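# Lower the cover fully onto the toaster

## Task

Place the cover over the toaster and seat it completely down.

## Robot and tools

Robot: two arms on one table. left_arm carries a five-finger left hand and right_arm a right hand; the left hand mirrors the right. Bases in the scene frame: left_arm at (+0.043, +0.322, 0) m, quat_wxyz (+1.000, 0, 0, +0.021); right_arm at (-0.067, -0.500, 0) m, quat_wxyz (+1.000, 0, 0, +0.003). A camera stand sits behind the arms.

Scene frame: origin at table-top height, halfway between the arms' nominal bases. +z is up, +x points out over the table, and left_arm is on the +y side (arm names do not match image sides). Reported positions (metres), quat_wxyz and velocities (m/s, rad/s) use this frame and may be off by a few centimetres.

Hand point: a point fixed to the palm, 0.15 m out from the wrist flange along the fingers and 0.05 m in front of the palm. Its +z runs along straight fingers, +y out of the palm, +x across the palm away from the thumb (for the left hand, +x points toward the thumb). Straight fingertips reach 0.06-0.07 m past the point; a wrist bracket on the little-finger side can collide; with fingers level the wrist may hang up to 0.11 m (palm down) or 0.23 m (palm up) below the point.

One row = 28 numbers, each in [-1, 1], always both arms: left_arm dx, dy, dz, rx, ry, rz; left hand little, ring, middle, index, thumb_bend, thumb_turn, force_limit, speed; then the same 14 for right_arm. The six pose numbers are an offset, not a pose: measured from that arm's Hand target at the start of the action or move, along the Hand target's own axes. 1.0 equals 0.6 m of travel or 180 degrees; rx, ry, rz form one rotation vector. All six at 0 re-requests the current Hand target. Repeating an offset in a new call moves the arm further. Commanded orientation is clipped to 32 degrees from the measured one per step.

Hand numbers are absolute targets, not offsets: +1 open/straight, -1 closed/curled. thumb_turn -1 puts the thumb opposite the fingers (needed to grip things about 0.035-0.065 m thick; handles down to about 0.025 m). force_limit maps -1..+1 to roughly 0..10 N at the fingertip (0..15 N for the two thumb motors). speed rises from near zero at -1 to full at +0.48 and stays full to +1; use -0.94 or lower for a gentle close. To keep a hand unchanged, resend the last eight numbers actually sent to it; if none were sent yet, send hand_measured plus hand_force_limit and hand_speed. A stopped motor restarts only when its target changes by at least 0.002.

execute_actions: actions is a list of actions; each action is a list of up to 15 rows, one per 1/30 s step, and a short list repeats its last row to fill 15 steps. Every row counts from the action's start pose. cameras: list of names, ["all"], or []; by default images come only with an empty actions list.

move: target is one 28-number row or a list of up to 15 rows; every row's offsets count from the same starting Hand targets, not from the previous row. Paths are straight, end together, last 0.5-10 s, and do not avoid obstacles. speed: m/s, 0.002-3.6, default 0.25 (turns up to twice that in rad/s), one value or one per target. blend: corner rounding in m, 0 = stop at each target. stop_force: N, 3-120, shared by both arms; ends an arm's path when its wrist sensor feels that much push against the motion; unreliable when the hand rotates; omit it when backing away from a contact. zero: only with stop_force; true (default) re-zeroes before moving. blocking=false returns after about 0.5 s while motion continues (not allowed with stop_force). cameras as above. The result adds a move: line: done, off_target, moving, held or fault, plus limits such as paced (pose clipped) or held (steps withheld). done does not prove nothing was bumped.

wait: seconds 0-10, arms hold their last command. stop: brakes a running move. zoom_image: camera name and region [x0, y0, x1, y1] pixels, top-left origin, at most 504 by 504, from the latest images. show_instructions: shows the reference pages. zero_wrist_force: arm = left_arm or right_arm. finished_scene: ends the scene (scene 1), irreversible.

Cameras: cam_head_left, cam_head_right, cam_high, cam_low, cam_left_wrist, cam_right_wrist, all 672x504.

Result lines: end_effector_position/quat, Hand target (the last commanded pose after clipping; the hand often rests slightly short, so send the missing distance), joint positions and torques, Wrist force and Wrist torque in the end effector's axes plus the peak since last shown, hand_measured, hand_stopped_by (moving, target, force, stalled, fault) and hand_load_n (positive = finger pushed open; near 0 after a grip slips), motor temperatures and MOTOR HOT warnings.

Avoid: knocking the toaster or cover off the table; dropping or releasing the cover while it moves; slamming or pressing hard (the arms are stiff, so aiming even slightly past a firm contact can trip a force fault near 150 N or a joint torque fault, each freezing the arm for 10 s); the two arms touching or one hand closing on the other; paths near an arm's own base; overloading fingers; long stretched or straining holds that overheat motors (85 C brakes the arm).

Each tool is called after "Emit:" as a command line: name --argument value for each argument, lists and objects as JSON in quotes; but a table of rows of numbers goes row by row, as --pt "numbers of a row", without its own name.

Reference images:

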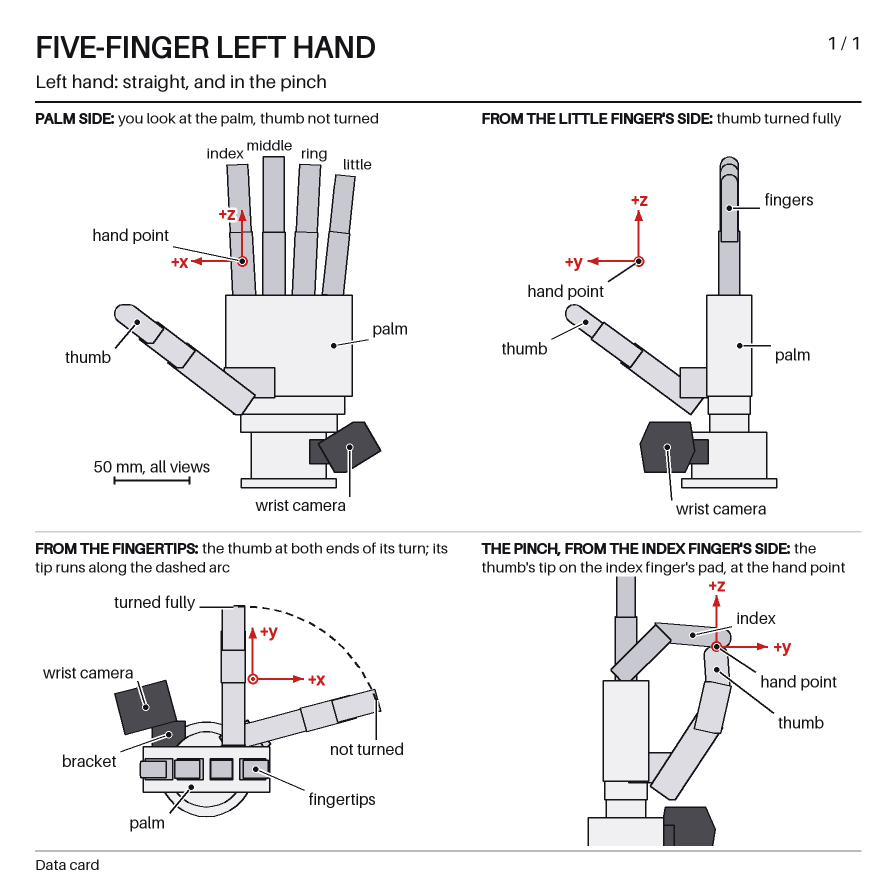

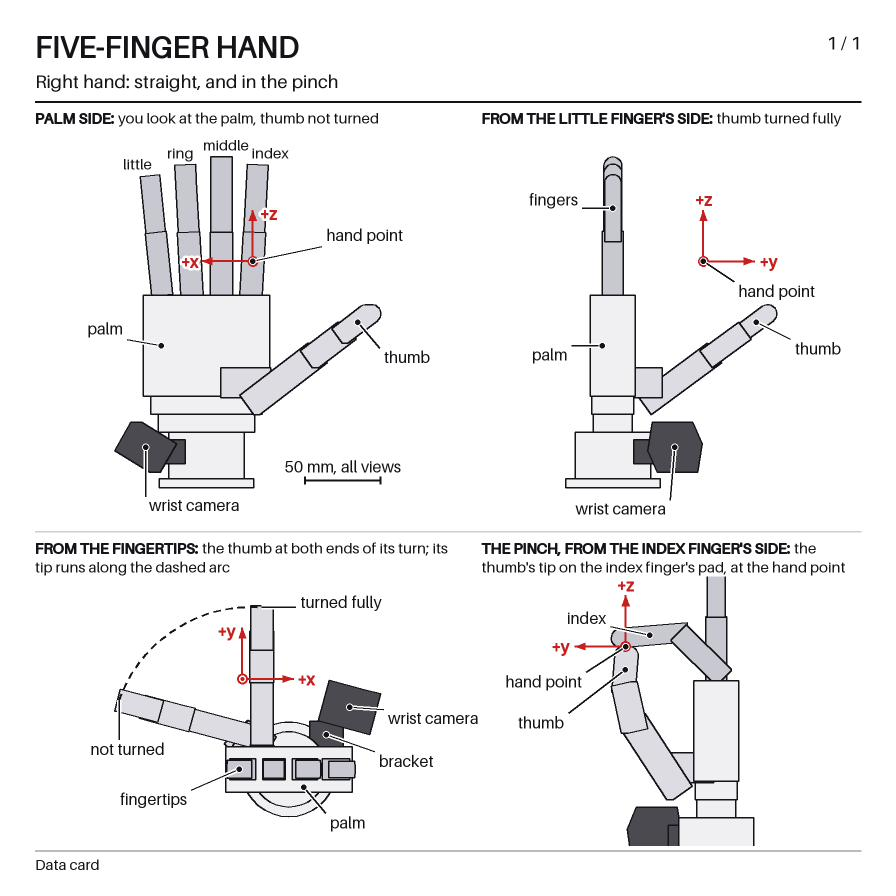

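## Session

Emit:
execute_actions --actions '[]'

Scene clock: 0.00 s.
left_arm: end_effector_position=(+0.1894, +0.2320, +0.2141) hand_measured=(+1.000, +1.000, +1.000, +1.000, +1.000, +1.000) hand_load_n=(+0.0, +0.0, +0.0, +0.0, +0.0, +0.0) hand_stopped_by=(target, target, target, target, target, target) hand_force_limit=0.00 hand_speed=-0.80 end_effector_quat_wxyz=(-0.051, +0.042, +0.849, +0.525) | right_arm: end_effector_position=(+0.5586, -0.3409, +0.1553) hand_measured=(+1.000, +1.000, +1.000, +1.000, +1.000, +1.000) hand_load_n=(+0.0, +0.0, +0.0, +0.0, +0.0, +0.0) hand_stopped_by=(target, target, target, target, target, target) hand_force_limit=0.00 hand_speed=-0.80 end_effector_quat_wxyz=(+0.074, -0.285, +0.953, +0.070)
Joint positions: left_arm=[2.366 -2.12 -2.064 1.656 -2.26 3.709] | right_arm=[-0.147 -0.763 0.914 1.342 1.382 -2.285]
Joint velocities: within noise
Joint torques (N m): no reading
Motor temperatures (°C): left_arm=[31 49 44 45 41 45] | right_arm=[30 34 42 39 37 42]
Wrist force (N): no reading
Wrist torque (N m): no reading
Wrist force, peak (N): no reading
Hand target: left_arm +0.1894, +0.2320, +0.2141; -0.051, +0.042, +0.849, +0.525 | right_arm +0.5586, -0.3409, +0.1553; +0.074, -0.285, +0.953, +0.070

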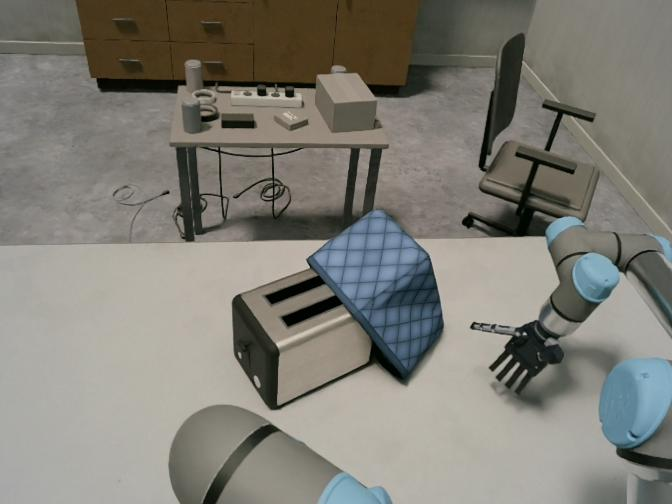

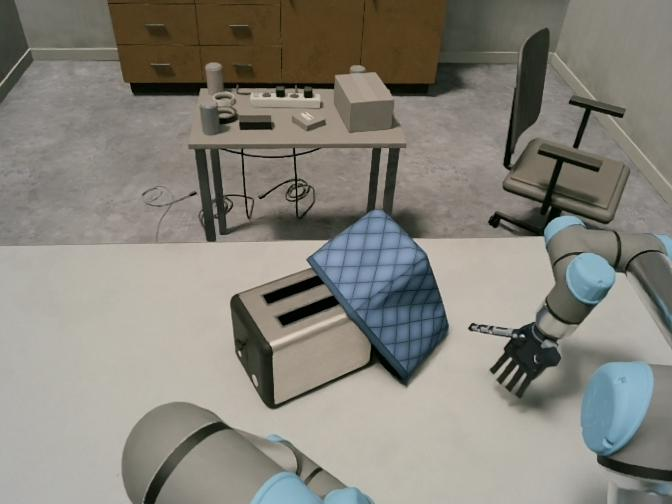

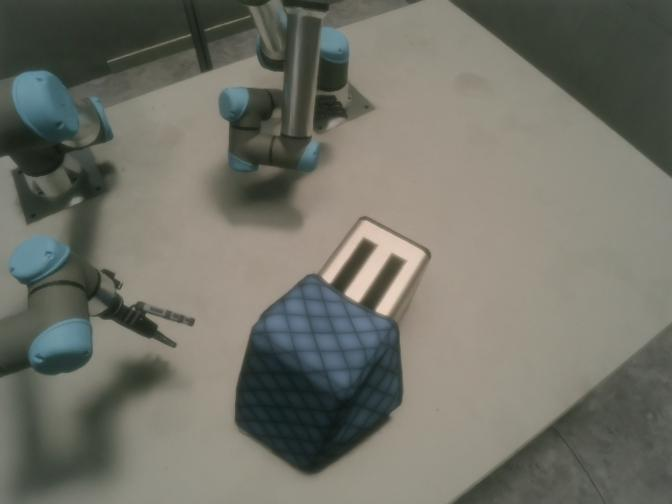

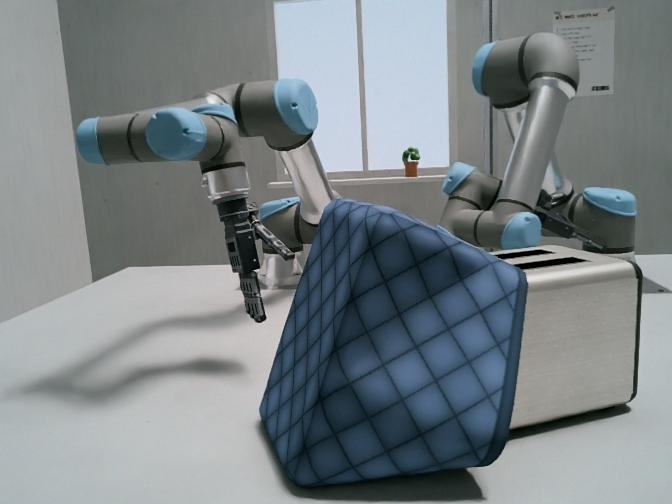

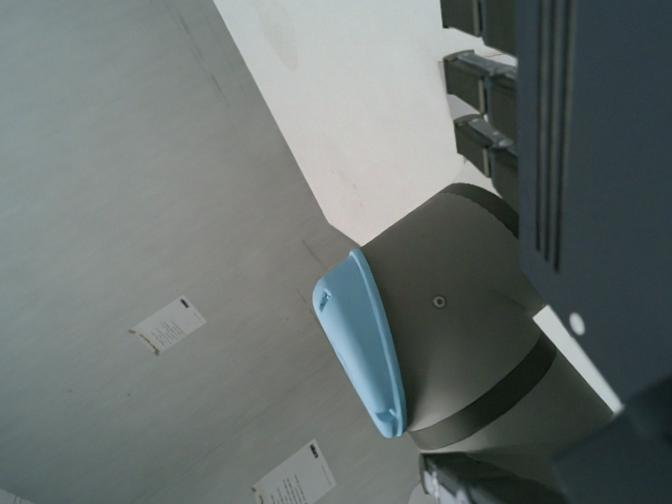

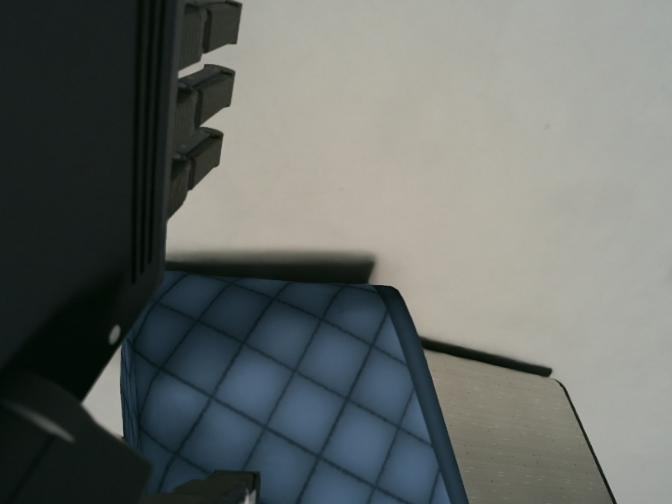

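Emit:
zoom_image --camera "cam_head_left" --region '[220, 190, 470, 420]'

Emit:
zoom_image --camera "cam_high" --region '[200, 190, 460, 490]'

Emit:
zoom_image --camera "cam_low" --region '[240, 180, 660, 504]'

Scaled by 2.016 from the camera's 672x504 image, which has a finer 960x720 frame.

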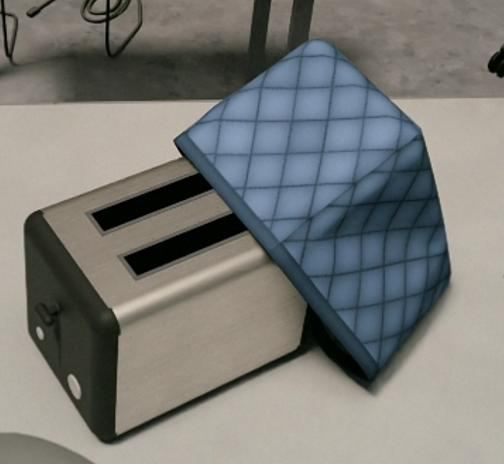

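Scaled by 1.680 from the camera's 672x504 image, which has a finer 960x720 frame.

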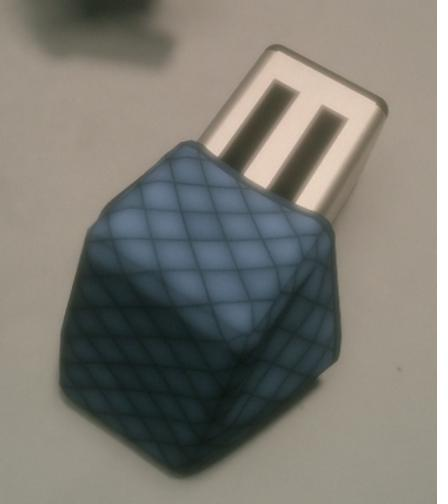

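Scaled by 1.200 from the camera's 672x504 image, which has a finer 960x720 frame.

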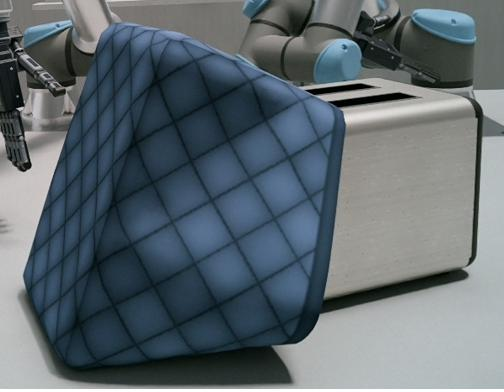

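Emit:
move --target '[0,0,0,0,0,0,1,1,1,1,1,1,0,-0.8,-0.045,0.023,-0.245,0.0292,0.0577,0,1,1,1,1,1,1,0,-0.8]' --cameras '["cam_head_left","cam_head_right","cam_high","cam_low","cam_right_wrist"]'

Scene clock: 36.43 s.
left_arm: end_effector_position=(+0.1894, +0.2320, +0.2141) hand_measured=(+1.000, +1.000, +1.000, +1.000, +1.000, +1.000) hand_load_n=(+0.0, +0.0, +0.0, +0.0, +0.0, +0.0) hand_stopped_by=(target, target, target, target, target, target) hand_force_limit=0.00 hand_speed=-0.80 end_effector_quat_wxyz=(-0.051, +0.042, +0.849, +0.525) | right_arm: end_effector_position=(+0.5570, -0.3410, +0.3047) hand_measured=(+1.000, +1.000, +1.000, +1.000, +1.000, +1.000) hand_load_n=(+0.0, +0.0, +0.0, +0.0, +0.0, +0.0) hand_stopped_by=(target, target, target, target, target, target) hand_force_limit=0.00 hand_speed=-0.80 end_effector_quat_wxyz=(+0.015, -0.282, +0.959, +0.001)
Joint positions: left_arm=[2.366 -2.12 -2.064 1.656 -2.26 3.709] | right_arm=[-0.078 -0.521 0.035 2.028 1.558 -2.214]
Joint torques (N m): left_arm=[0.52 30.84 7.81 -2.16 -0.45 -0.04] | right_arm=[-12.16 -48.92 -27.89 3.98 -1.73 1.75]
Wrist force (N): left_arm=[0.1 0.1 -0.2] | right_arm=[0.2 -0.4 0.1]
Wrist torque (N m): left_arm=[0.03 -0.02 0.00] | right_arm=[-0.06 -0.02 0.02]
Wrist force, peak (N): left_arm=[0.2 0.4 -0.6] | right_arm=[0.2 0.1 -1.1]
Hand target: left_arm +0.1894, +0.2320, +0.2141; -0.051, +0.042, +0.849, +0.525 | right_arm +0.5583, -0.3408, +0.3054; +0.001, -0.286, +0.958, +0.000
Off the commanded pose: left_arm 0.000 m, 0 deg | right_arm 0.001 m, 2 deg.
elbow stopped short (right arm): the move would have taken joint 3 (elbow) straighter than the controller allows.
move: done
Images, in order (width x height): cam_head_left 672x504, cam_head_right 672x504, cam_high 672x504, cam_low 672x504, cam_right_wrist 672x504.

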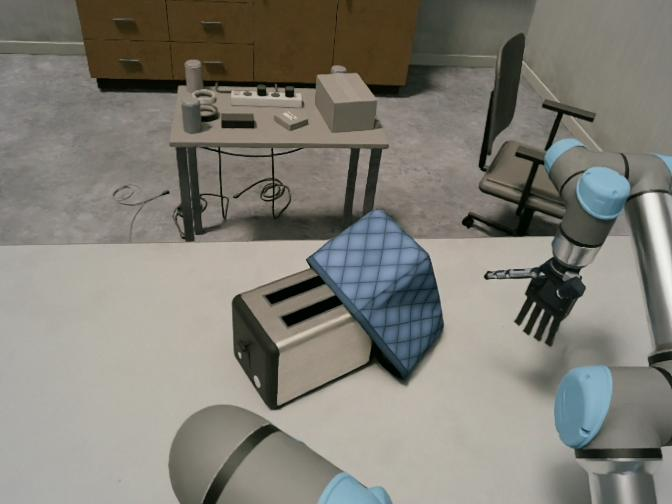

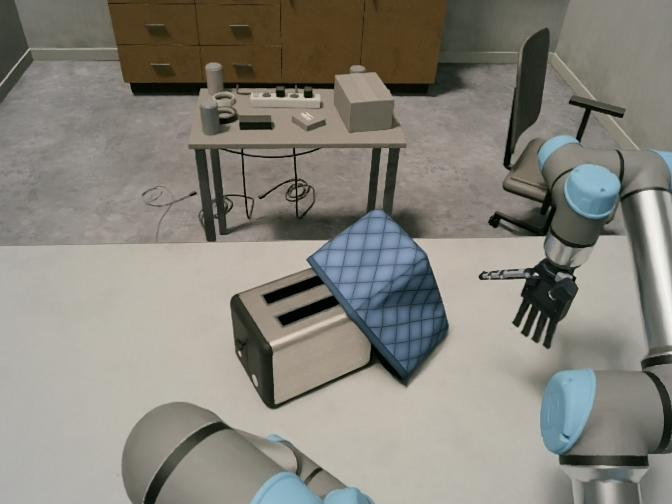

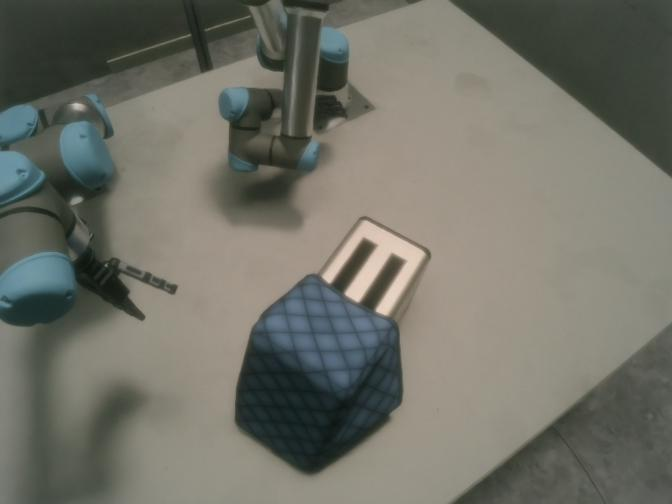

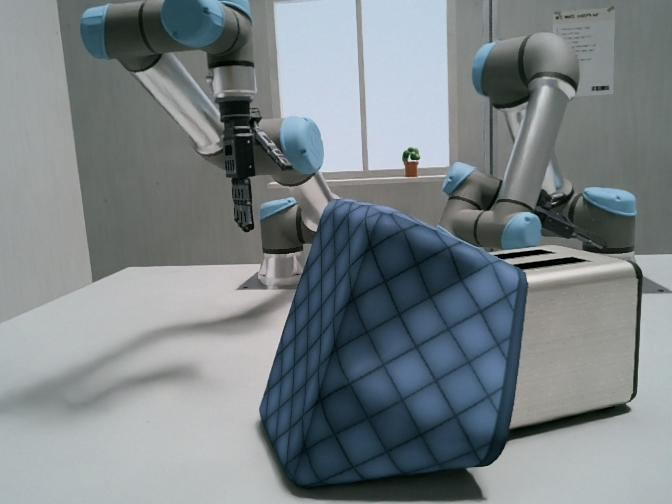

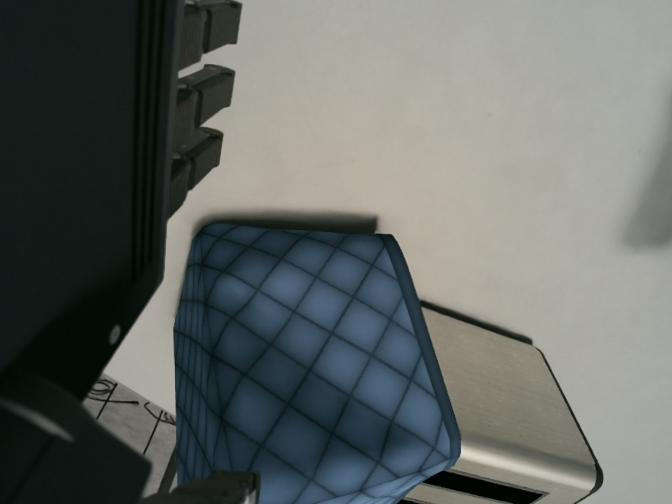

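Emit:
zoom_image --camera "cam_head_left" --region '[460, 230, 620, 370]'

Emit:
zoom_image --camera "cam_high" --region '[0, 100, 300, 500]'

Scaled by 3.150 from the camera's 672x504 image, which has a finer 960x720 frame.

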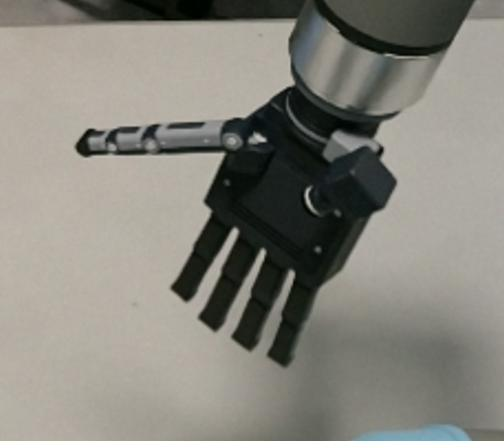

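Scaled by 1.260 from the camera's 672x504 image, which has a finer 960x720 frame.

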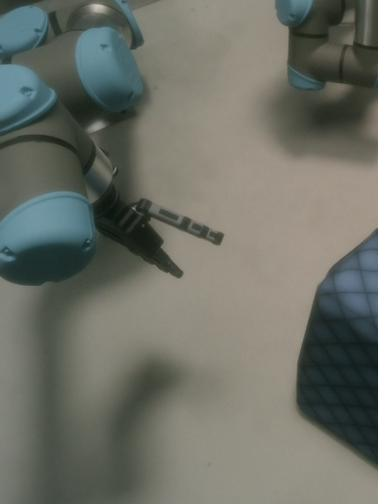

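Emit:
move --target '[-0.218,0.440,0.1015,0.0851,-0.4419,0.6845,1,1,1,1,1,1,0,-0.8,0,0,0,0,0,0,1,1,1,1,1,1,0,-0.8]' --cameras '["cam_head_left","cam_high","cam_low","cam_left_wrist"]'

Scene clock: 69.90 s.
left_arm: end_effector_position=(+0.3496, +0.4008, +0.4039) hand_measured=(+1.000, +1.000, +1.000, +1.000, +1.000, +1.000) hand_load_n=(+0.0, +0.0, +0.0, +0.0, +0.0, +0.0) hand_stopped_by=(target, target, target, target, target, target) hand_force_limit=0.00 hand_speed=-0.80 end_effector_quat_wxyz=(-0.379, +0.675, +0.624, +0.109) | right_arm: end_effector_position=(+0.5570, -0.3410, +0.3047) hand_measured=(+1.000, +1.000, +1.000, +1.000, +1.000, +1.000) hand_load_n=(+0.0, +0.0, +0.0, +0.0, +0.0, +0.0) hand_stopped_by=(target, target, target, target, target, target) hand_force_limit=0.00 hand_speed=-0.80 end_effector_quat_wxyz=(+0.016, -0.282, +0.959, +0.001)
Joint positions: left_arm=[3.17 -1.619 -1.637 1.299 -2.303 6.283] | right_arm=[-0.078 -0.521 0.035 2.028 1.558 -2.214]
Joint torques (N m): left_arm=[8.91 28.15 19.03 -0.66 0.52 1.63] | right_arm=[-12.47 -51.63 -26.31 4.04 -1.67 1.66]
Wrist force (N): left_arm=[1.3 0.4 0.8] | right_arm=[0.4 -0.3 0.0]
Wrist torque (N m): left_arm=[-0.14 -0.21 0.12] | right_arm=[-0.04 -0.07 0.03]
Wrist force, peak (N): left_arm=[1.4 0.4 0.6] | right_arm=[0.5 -0.4 -0.1]
Hand target: left_arm +0.3496, +0.4009, +0.4039; -0.379, +0.675, +0.624, +0.109 (not the last commanded pose) | right_arm +0.5583, -0.3408, +0.3054; +0.001, -0.286, +0.958, +0.000
Off the commanded pose: left_arm 0.001 m, 69 deg; orientation clipped | right_arm 0.001 m, 2 deg.
elbow stopped short (right arm): the move would have taken joint 3 (elbow) straighter than the controller allows.
move: held (left_arm; a check stopped the path); limits=paced,held
pose unreachable (left arm): on one or more control steps of this call, first in action 0 (counted from 0), this arm could not follow its commanded pose, so it was not sent that pose on those steps. It may still have moved: this result reports where it is.
cause: moving toward the commanded pose would bring two parts of the arm too close to each other (joints 4 (wrist 1) to 6 (wrist 3) lie between them).
Images, in order (width x height): cam_head_left 672x504, cam_high 672x504, cam_low 672x504, cam_left_wrist 672x504.

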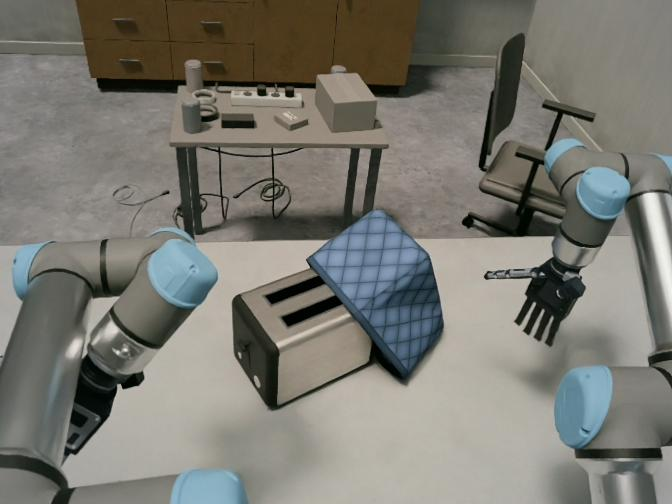

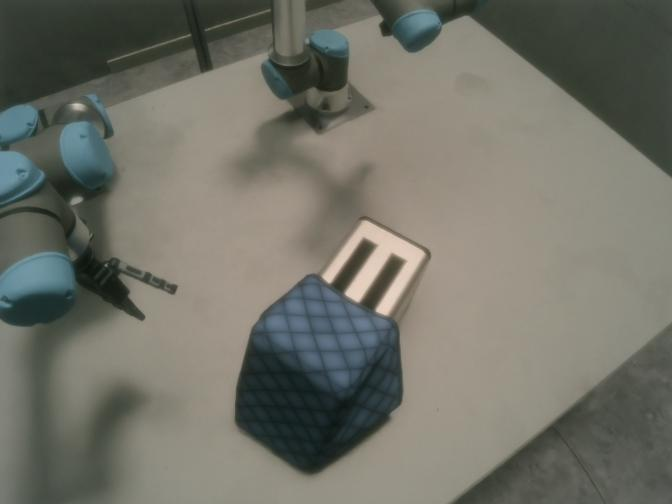

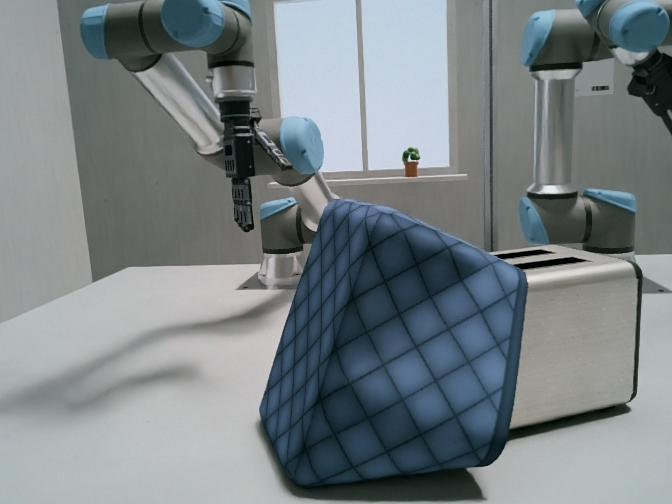

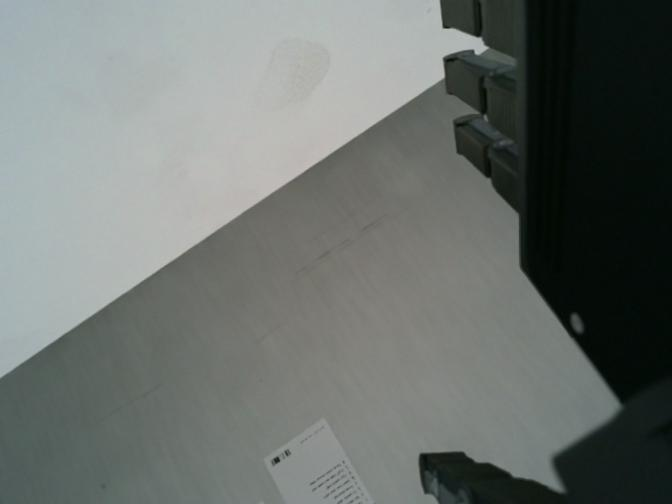

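Emit:
move --target '[0,0,0,0,0,-0.3,1,1,1,1,1,1,0,-0.8,0,0,0,0,0,0,1,1,1,1,1,1,0,-0.8]' --speed 0.5

Emit:
move --target '[0,0,0,0.0997,-0.2377,0,1,1,1,1,1,1,0,-0.8,0,0,0,0,0,0,1,1,1,1,1,1,0,-0.8]' --speed 0.5

Emit:
move --target '[0,0,0,0,0,-0.7,1,1,1,1,1,1,0,-0.8,0,0,0,0,0,0,1,1,1,1,1,1,0,-0.8]' --speed 0.5

Emit:
move --target '[0,0,0,0,0,-0.7,1,1,1,1,1,1,0,-0.8,0,0,0,0,0,0,1,1,1,1,1,1,0,-0.8]' --speed 0.5 --cameras '["cam_head_left","cam_high"]'

Scene clock: 85.63 s.
left_arm: end_effector_position=(+0.3496, +0.4009, +0.4039) hand_measured=(+1.000, +1.000, +1.000, +1.000, +1.000, +1.000) hand_load_n=(+0.0, -0.5, +0.0, +0.0, +0.0, +0.0) hand_stopped_by=(target, target, target, target, target, target) hand_force_limit=0.00 hand_speed=-0.80 end_effector_quat_wxyz=(-0.288, +0.318, +0.862, +0.269) | right_arm: end_effector_position=(+0.5570, -0.3410, +0.3047) hand_measured=(+1.000, +1.000, +1.000, +1.000, +1.000, +1.000) hand_load_n=(+0.0, +0.5, +0.0, +0.0, +0.0, +0.0) hand_stopped_by=(target, target, target, target, target, target) hand_force_limit=0.00 hand_speed=-0.80 end_effector_quat_wxyz=(+0.016, -0.282, +0.959, +0.001)
Joint positions: left_arm=[3.096 -1.742 -1.618 1.345 -2.273 5.251] | right_arm=[-0.078 -0.521 0.035 2.028 1.558 -2.214]
Joint torques (N m): left_arm=[-8.03 16.76 28.17 -3.97 -2.05 -2.06] | right_arm=[-12.71 -50.64 -27.2 4.11 -1.43 1.94]
Wrist force (N): left_arm=[0.3 0.1 0.6] | right_arm=[0.1 -0.5 -0.1]
Wrist torque (N m): left_arm=[-0.12 -0.06 0.13] | right_arm=[-0.06 0.00 0.01]
Wrist force, peak (N): left_arm=[1.5 0.0 0.8] | right_arm=[0.4 -0.5 -0.1]
Hand target: left_arm +0.3496, +0.4009, +0.4039; -0.288, +0.318, +0.862, +0.269 | right_arm +0.5583, -0.3408, +0.3054; +0.001, -0.286, +0.958, +0.000
Off the commanded pose: left_arm 0.000 m, 0 deg | right_arm 0.001 m, 2 deg.
elbow stopped short (right arm): the move would have taken joint 3 (elbow) straighter than the controller allows.
move: done

Scene clock: 87.37 s.
left_arm: end_effector_position=(+0.3496, +0.4009, +0.4039) hand_measured=(+1.000, +1.000, +1.000, +1.000, +1.000, +1.000) hand_load_n=(+0.0, +0.0, +0.0, +0.0, +0.0, +0.0) hand_stopped_by=(target, target, target, target, target, target) hand_force_limit=0.00 hand_speed=-0.80 end_effector_quat_wxyz=(+0.000, +0.346, +0.938, +0.000) | right_arm: end_effector_position=(+0.5570, -0.3410, +0.3047) hand_measured=(+1.000, +1.000, +1.000, +1.000, +1.000, +1.000) hand_load_n=(+0.0, +0.0, +0.0, +0.0, +0.0, +0.5) hand_stopped_by=(target, target, target, target, target, target) hand_force_limit=0.00 hand_speed=-0.80 end_effector_quat_wxyz=(+0.016, -0.282, +0.959, +0.001)
Joint positions: left_arm=[3.619 -1.505 -1.464 1.398 -1.571 5.939] | right_arm=[-0.078 -0.521 0.035 2.028 1.558 -2.214]
Joint torques (N m): left_arm=[11.16 22.83 5.44 -3.75 1.26 2.06] | right_arm=[-12.48 -51.39 -28.3 4.1 -1.44 1.65]
Wrist force (N): left_arm=[1.4 0.4 0.9] | right_arm=[0.3 -0.5 0.0]
Wrist torque (N m): left_arm=[-0.07 -0.17 0.07] | right_arm=[-0.06 -0.03 0.02]
Wrist force, peak (N): left_arm=[1.7 0.6 1.2] | right_arm=[0.5 -0.3 -0.3]
Hand target: left_arm +0.3496, +0.4009, +0.4039; +0.000, +0.346, +0.938, +0.000 | right_arm +0.5583, -0.3408, +0.3054; +0.001, -0.286, +0.958, +0.000
Off the commanded pose: left_arm 0.000 m, 0 deg | right_arm 0.001 m, 2 deg.
elbow stopped short (right arm): the move would have taken joint 3 (elbow) straighter than the controller allows.
move: done

Scene clock: 90.37 s.
left_arm: end_effector_position=(+0.3496, +0.4009, +0.4039) hand_measured=(+1.000, +1.000, +1.000, +1.000, +1.000, +1.000) hand_load_n=(+0.0, +0.0, +0.0, +0.0, +0.0, +0.0) hand_stopped_by=(target, target, target, target, target, target) hand_force_limit=0.00 hand_speed=-0.80 end_effector_quat_wxyz=(+0.000, -0.679, +0.735, +0.000) | right_arm: end_effector_position=(+0.5570, -0.3410, +0.3047) hand_measured=(+1.000, +1.000, +1.000, +1.000, +1.000, +1.000) hand_load_n=(+0.0, +0.0, +0.0, +0.0, +0.0, +0.0) hand_stopped_by=(target, target, target, target, target, target) hand_force_limit=0.00 hand_speed=-0.80 end_effector_quat_wxyz=(+0.016, -0.282, +0.959, +0.001)
Joint positions: left_arm=[3.731 -1.745 -1.209 1.384 -1.571 3.852] | right_arm=[-0.078 -0.521 0.035 2.028 1.558 -2.214]
Joint torques (N m): left_arm=[8.98 32.85 4.96 -0.5 -1.23 -2.15] | right_arm=[-12.4 -51.36 -28.65 3.99 -1.43 1.94]
Wrist force (N): left_arm=[1.5 0.1 1.0] | right_arm=[0.4 -0.4 -0.1]
Wrist torque (N m): left_arm=[-0.16 -0.20 0.17] | right_arm=[-0.05 -0.05 0.03]
Wrist force, peak (N): left_arm=[1.7 0.1 1.3] | right_arm=[0.3 -0.6 0.0]
Hand target: left_arm +0.3496, +0.4009, +0.4039; +0.000, +0.679, -0.734, +0.000 | right_arm +0.5583, -0.3408, +0.3054; +0.001, -0.286, +0.958, +0.000
Off the commanded pose: left_arm 0.000 m, 0 deg | right_arm 0.001 m, 2 deg.
elbow stopped short (right arm): the move would have taken joint 3 (elbow) straighter than the controller allows.
move: done

Scene clock: 93.43 s.
left_arm: end_effector_position=(+0.3496, +0.4009, +0.4039) hand_measured=(+1.000, +1.000, +1.000, +1.000, +1.000, +1.000) hand_load_n=(+0.0, +0.0, +0.0, +0.0, -0.5, +0.0) hand_stopped_by=(target, target, target, target, target, target) hand_force_limit=0.00 hand_speed=-0.80 end_effector_quat_wxyz=(+0.000, +0.963, +0.271, +0.000) | right_arm: end_effector_position=(+0.5570, -0.3410, +0.3047) hand_measured=(+1.000, +1.000, +1.000, +1.000, +1.000, +1.000) hand_load_n=(+0.0, -0.5, +0.0, +0.0, +0.0, +0.0) hand_stopped_by=(target, target, target, target, target, target) hand_force_limit=0.00 hand_speed=-0.80 end_effector_quat_wxyz=(+0.016, -0.282, +0.959, +0.001)
Joint positions: left_arm=[4.038 -1.458 -1.506 1.393 -1.571 1.96] | right_arm=[-0.078 -0.521 0.035 2.028 1.558 -2.214]
Joint torques (N m): left_arm=[-7.77 20.62 5.62 -3.71 -1.08 -1.93] | right_arm=[-11.83 -51.87 -27.7 3.83 -1.51 1.72]
Wrist force (N): left_arm=[1.5 -0.1 1.1] | right_arm=[0.2 -0.1 0.0]
Wrist torque (N m): left_arm=[-0.18 -0.17 0.16] | right_arm=[-0.01 -0.03 0.03]
Wrist force, peak (N): left_arm=[1.8 -0.2 1.3] | right_arm=[0.4 -0.4 0.3]
Hand target: left_arm +0.3496, +0.4009, +0.4039; +0.000, +0.963, +0.271, +0.000 | right_arm +0.5583, -0.3408, +0.3054; +0.001, -0.286, +0.958, +0.000
Off the commanded pose: left_arm 0.000 m, 0 deg | right_arm 0.001 m, 2 deg.
elbow stopped short (right arm): the move would have taken joint 3 (elbow) straighter than the controller allows.
move: done
Images, in order (width x height): cam_head_left 672x504, cam_high 672x504.

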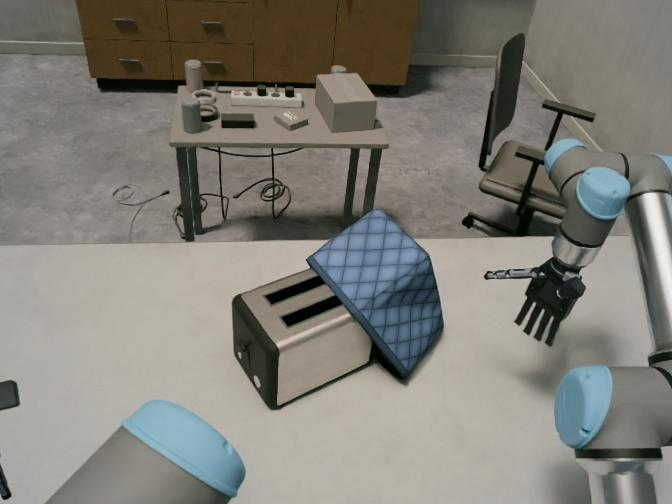

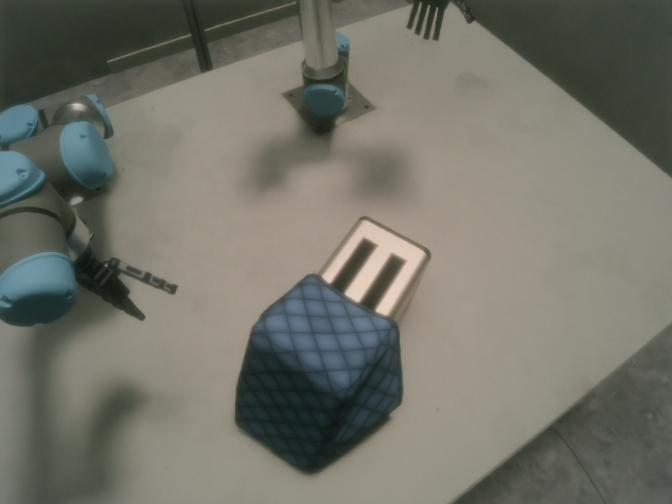

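Emit:
move --target '[0.2138,0.1305,0.5232,0,0,0,1,1,1,1,1,1,0,-0.8,0,0,0.359,0,0,0,1,1,1,1,1,1,0,-0.8]' --cameras '["all"]'

Scene clock: 100.17 s.
left_arm: end_effector_position=(+0.4999, +0.4012, +0.0901) hand_measured=(+1.000, +1.000, +1.000, +1.000, +1.000, +1.000) hand_load_n=(+0.0, +0.0, +0.0, +0.0, +0.0, +0.0) hand_stopped_by=(target, target, target, target, target, target) hand_force_limit=0.00 hand_speed=-0.80 end_effector_quat_wxyz=(+0.000, +0.963, +0.271, +0.000) | right_arm: end_effector_position=(+0.5586, -0.3408, +0.0900) hand_measured=(+1.000, +1.000, +1.000, +1.000, +1.000, +1.000) hand_load_n=(+0.0, +0.0, +0.0, +0.0, +0.0, +0.0) hand_stopped_by=(target, target, target, target, target, target) hand_force_limit=0.00 hand_speed=-0.80 end_effector_quat_wxyz=(+0.001, -0.286, +0.958, +0.000)
Joint positions: left_arm=[3.705 -1.967 -1.752 2.149 -1.571 1.627] | right_arm=[-0.072 -0.641 0.837 1.373 1.57 -2.218]
Joint torques (N m): left_arm=[-8.17 24.66 24.74 -0.36 -1.02 -1.94] | right_arm=[12.06 -50.56 -5.1 0.62 1.59 1.24]
Wrist force (N): left_arm=[1.6 0.1 1.1] | right_arm=[0.2 -0.3 -0.1]
Wrist torque (N m): left_arm=[-0.14 -0.21 0.18] | right_arm=[-0.05 -0.03 0.06]
Wrist force, peak (N): left_arm=[2.0 0.4 2.2] | right_arm=[0.5 -0.2 -0.9]
Hand target: left_arm +0.5000, +0.4012, +0.0900; +0.000, +0.963, +0.271, +0.000 | right_arm +0.5586, -0.3408, +0.0900; +0.001, -0.286, +0.958, +0.000
Off the commanded pose: left_arm 0.000 m, 0 deg | right_arm 0.000 m, 0 deg.
move: done

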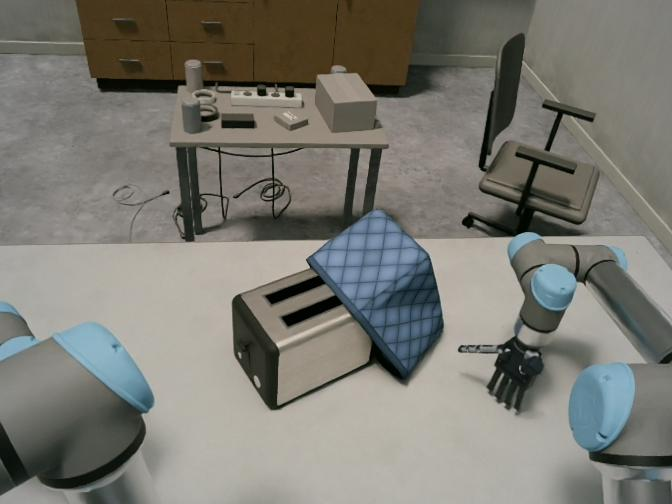

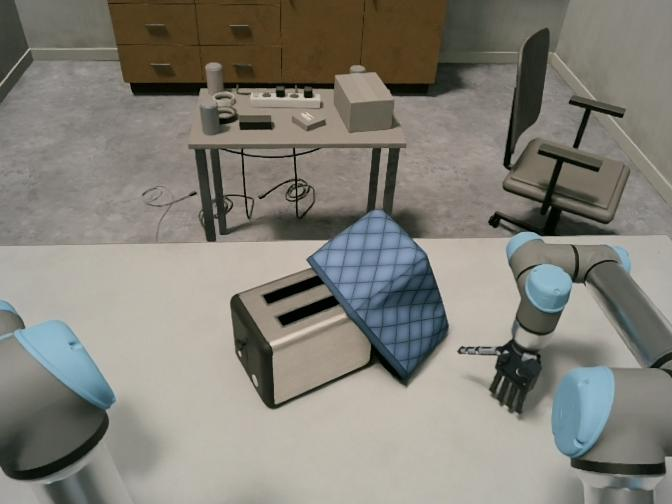

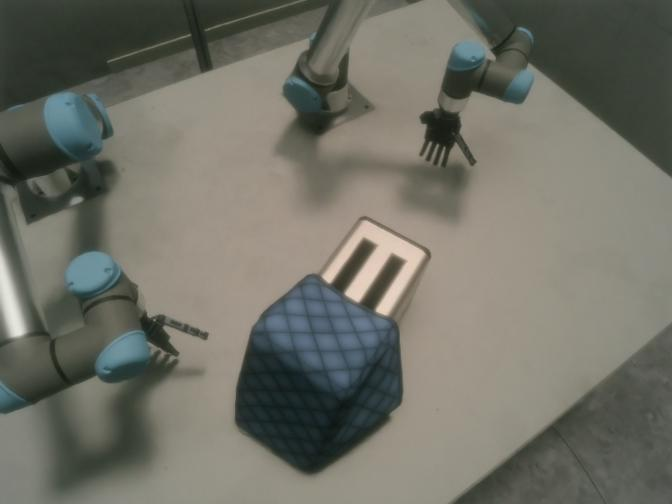

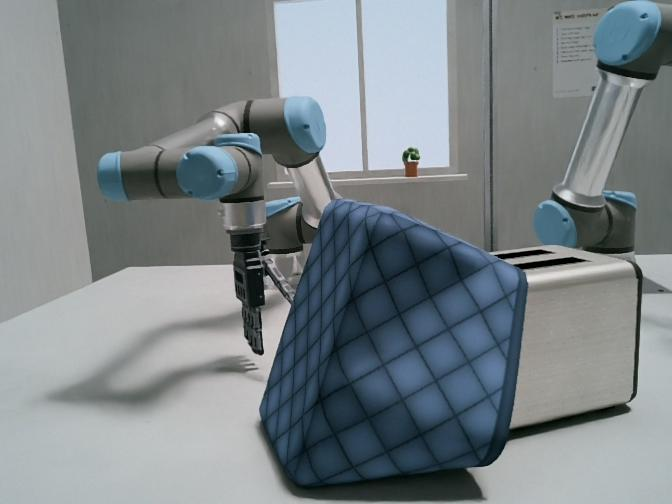

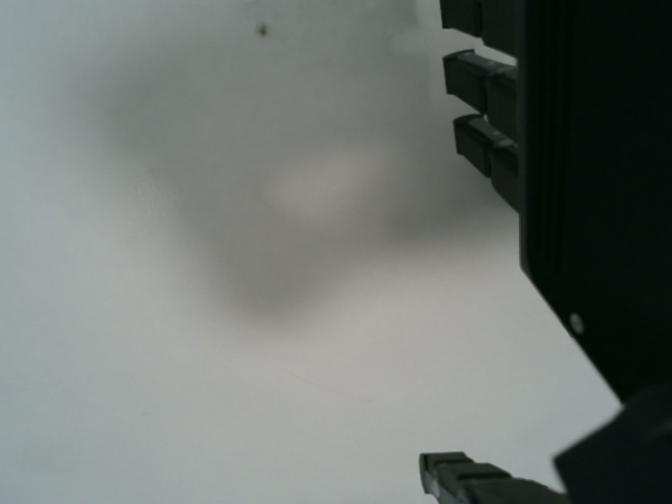

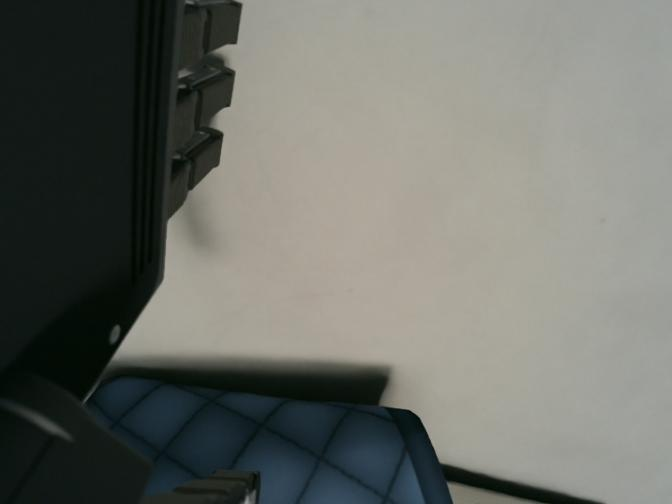

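Emit:
zoom_image --camera "cam_high" --region '[380, 60, 520, 180]'

Emit:
zoom_image --camera "cam_high" --region '[120, 270, 260, 390]'

Emit:
zoom_image --camera "cam_head_left" --region '[440, 300, 580, 420]'

Scaled by 3.600 from the camera's 672x504 image, which has a finer 960x720 frame.

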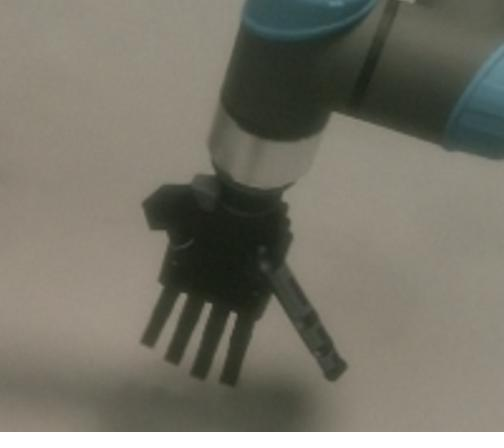

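Scaled by 3.600 from the camera's 672x504 image, which has a finer 960x720 frame.

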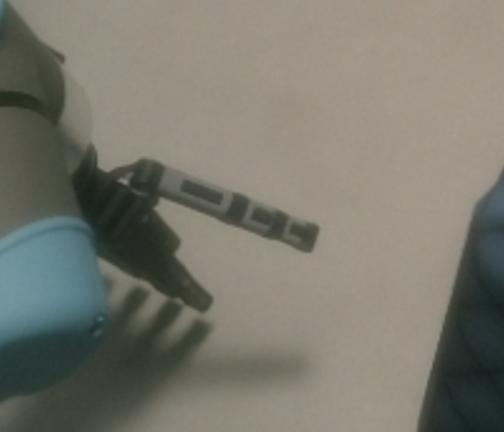

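Scaled by 3.600 from the camera's 672x504 image, which has a finer 960x720 frame.

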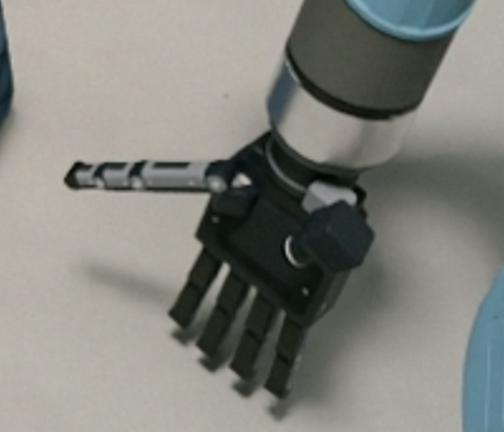

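Emit:
move --target '[0.136,0.161,0,0,0,0,1,1,1,1,1,1,0,-0.8,-0.0845,-0.175,0,0,0,0,1,1,1,1,1,1,0,-0.8]' --cameras '["all"]'

Scene clock: 163.43 s.
left_arm: end_effector_position=(+0.6200, +0.3614, +0.0901) hand_measured=(+1.000, +1.000, +1.000, +1.000, +1.000, +1.000) hand_load_n=(+0.0, +0.0, +0.0, +0.0, +0.0, +0.0) hand_stopped_by=(target, target, target, target, target, target) hand_force_limit=0.00 hand_speed=-0.80 end_effector_quat_wxyz=(+0.000, +0.963, +0.271, +0.000) | right_arm: end_effector_position=(+0.6571, -0.4008, +0.0897) hand_measured=(+1.000, +1.000, +1.000, +1.000, +1.000, +1.000) hand_load_n=(+0.0, +0.0, +0.0, +0.0, -0.5, +0.0) hand_stopped_by=(target, target, target, target, target, target) hand_force_limit=0.00 hand_speed=-0.80 end_effector_quat_wxyz=(+0.043, -0.274, +0.961, -0.007)
Joint positions: left_arm=[3.499 -2.203 -1.374 2.006 -1.571 1.42] | right_arm=[-0.154 -0.245 0.035 1.696 1.549 -2.274]
Joint torques (N m): left_arm=[-8.29 35.09 26.75 -3.57 -1.1 -2.04] | right_arm=[-11.5 -57.79 -33.23 3.82 -1.67 2.04]
Wrist force (N): left_arm=[1.8 0.2 0.9] | right_arm=[0.3 -0.3 0.1]
Wrist torque (N m): left_arm=[-0.09 -0.26 0.18] | right_arm=[-0.06 -0.04 0.01]
Wrist force, peak (N): left_arm=[2.0 1.3 1.1] | right_arm=[-0.2 -0.8 0.2]
Hand target: left_arm +0.6200, +0.3614, +0.0901; +0.000, +0.963, +0.271, +0.000 | right_arm +0.6586, -0.4007, +0.0901; +0.001, -0.286, +0.958, +0.000
Off the commanded pose: left_arm 0.000 m, 0 deg | right_arm 0.002 m, 5 deg.
elbow stopped short (right arm): the move would have taken joint 3 (elbow) straighter than the controller allows.
move: off_target (right_arm)

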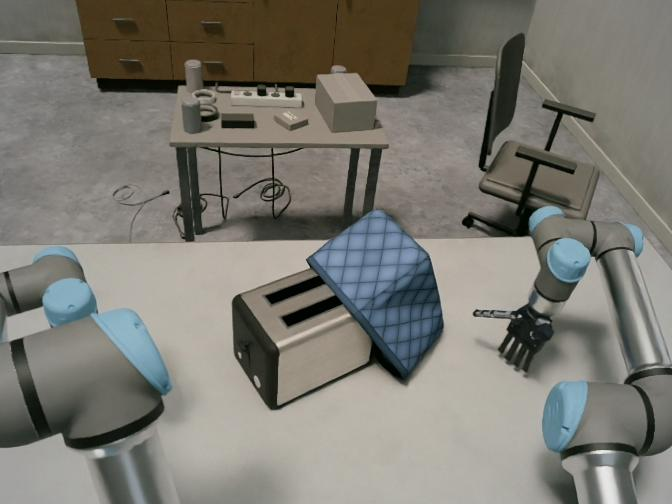

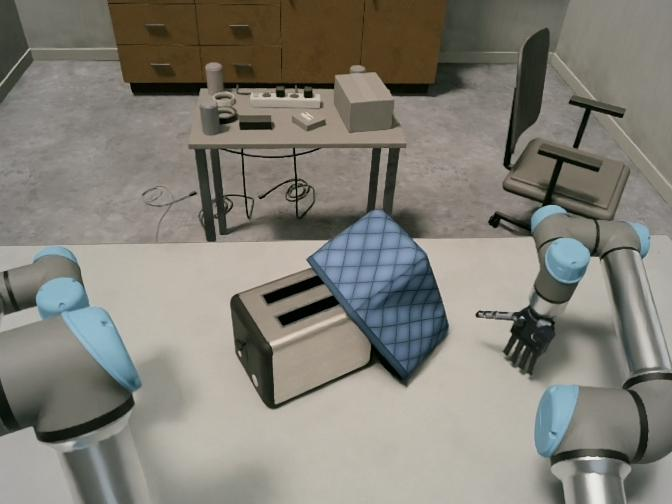

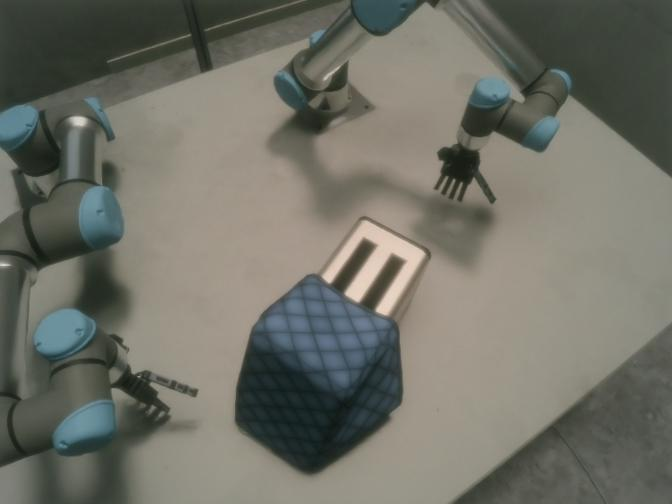

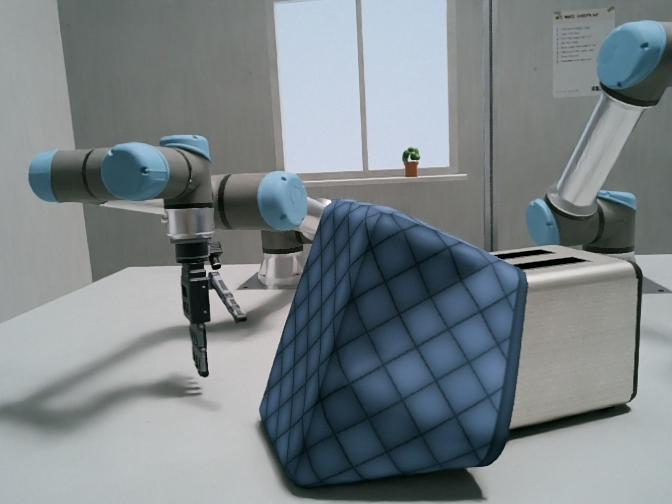

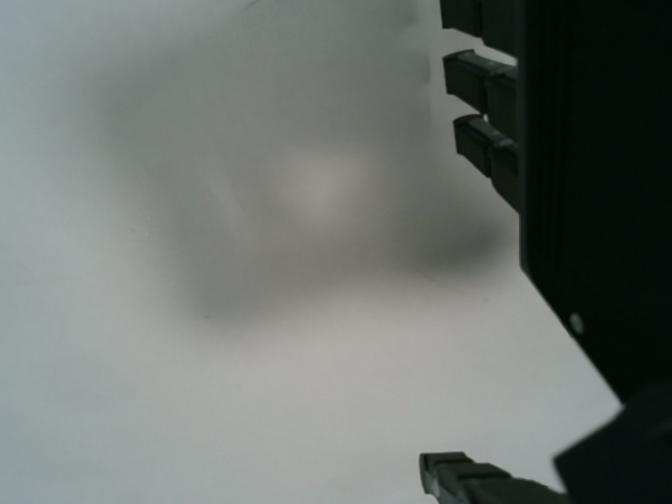

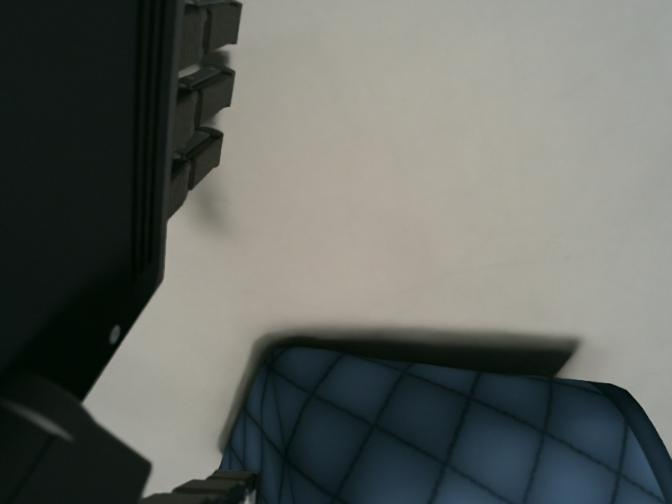

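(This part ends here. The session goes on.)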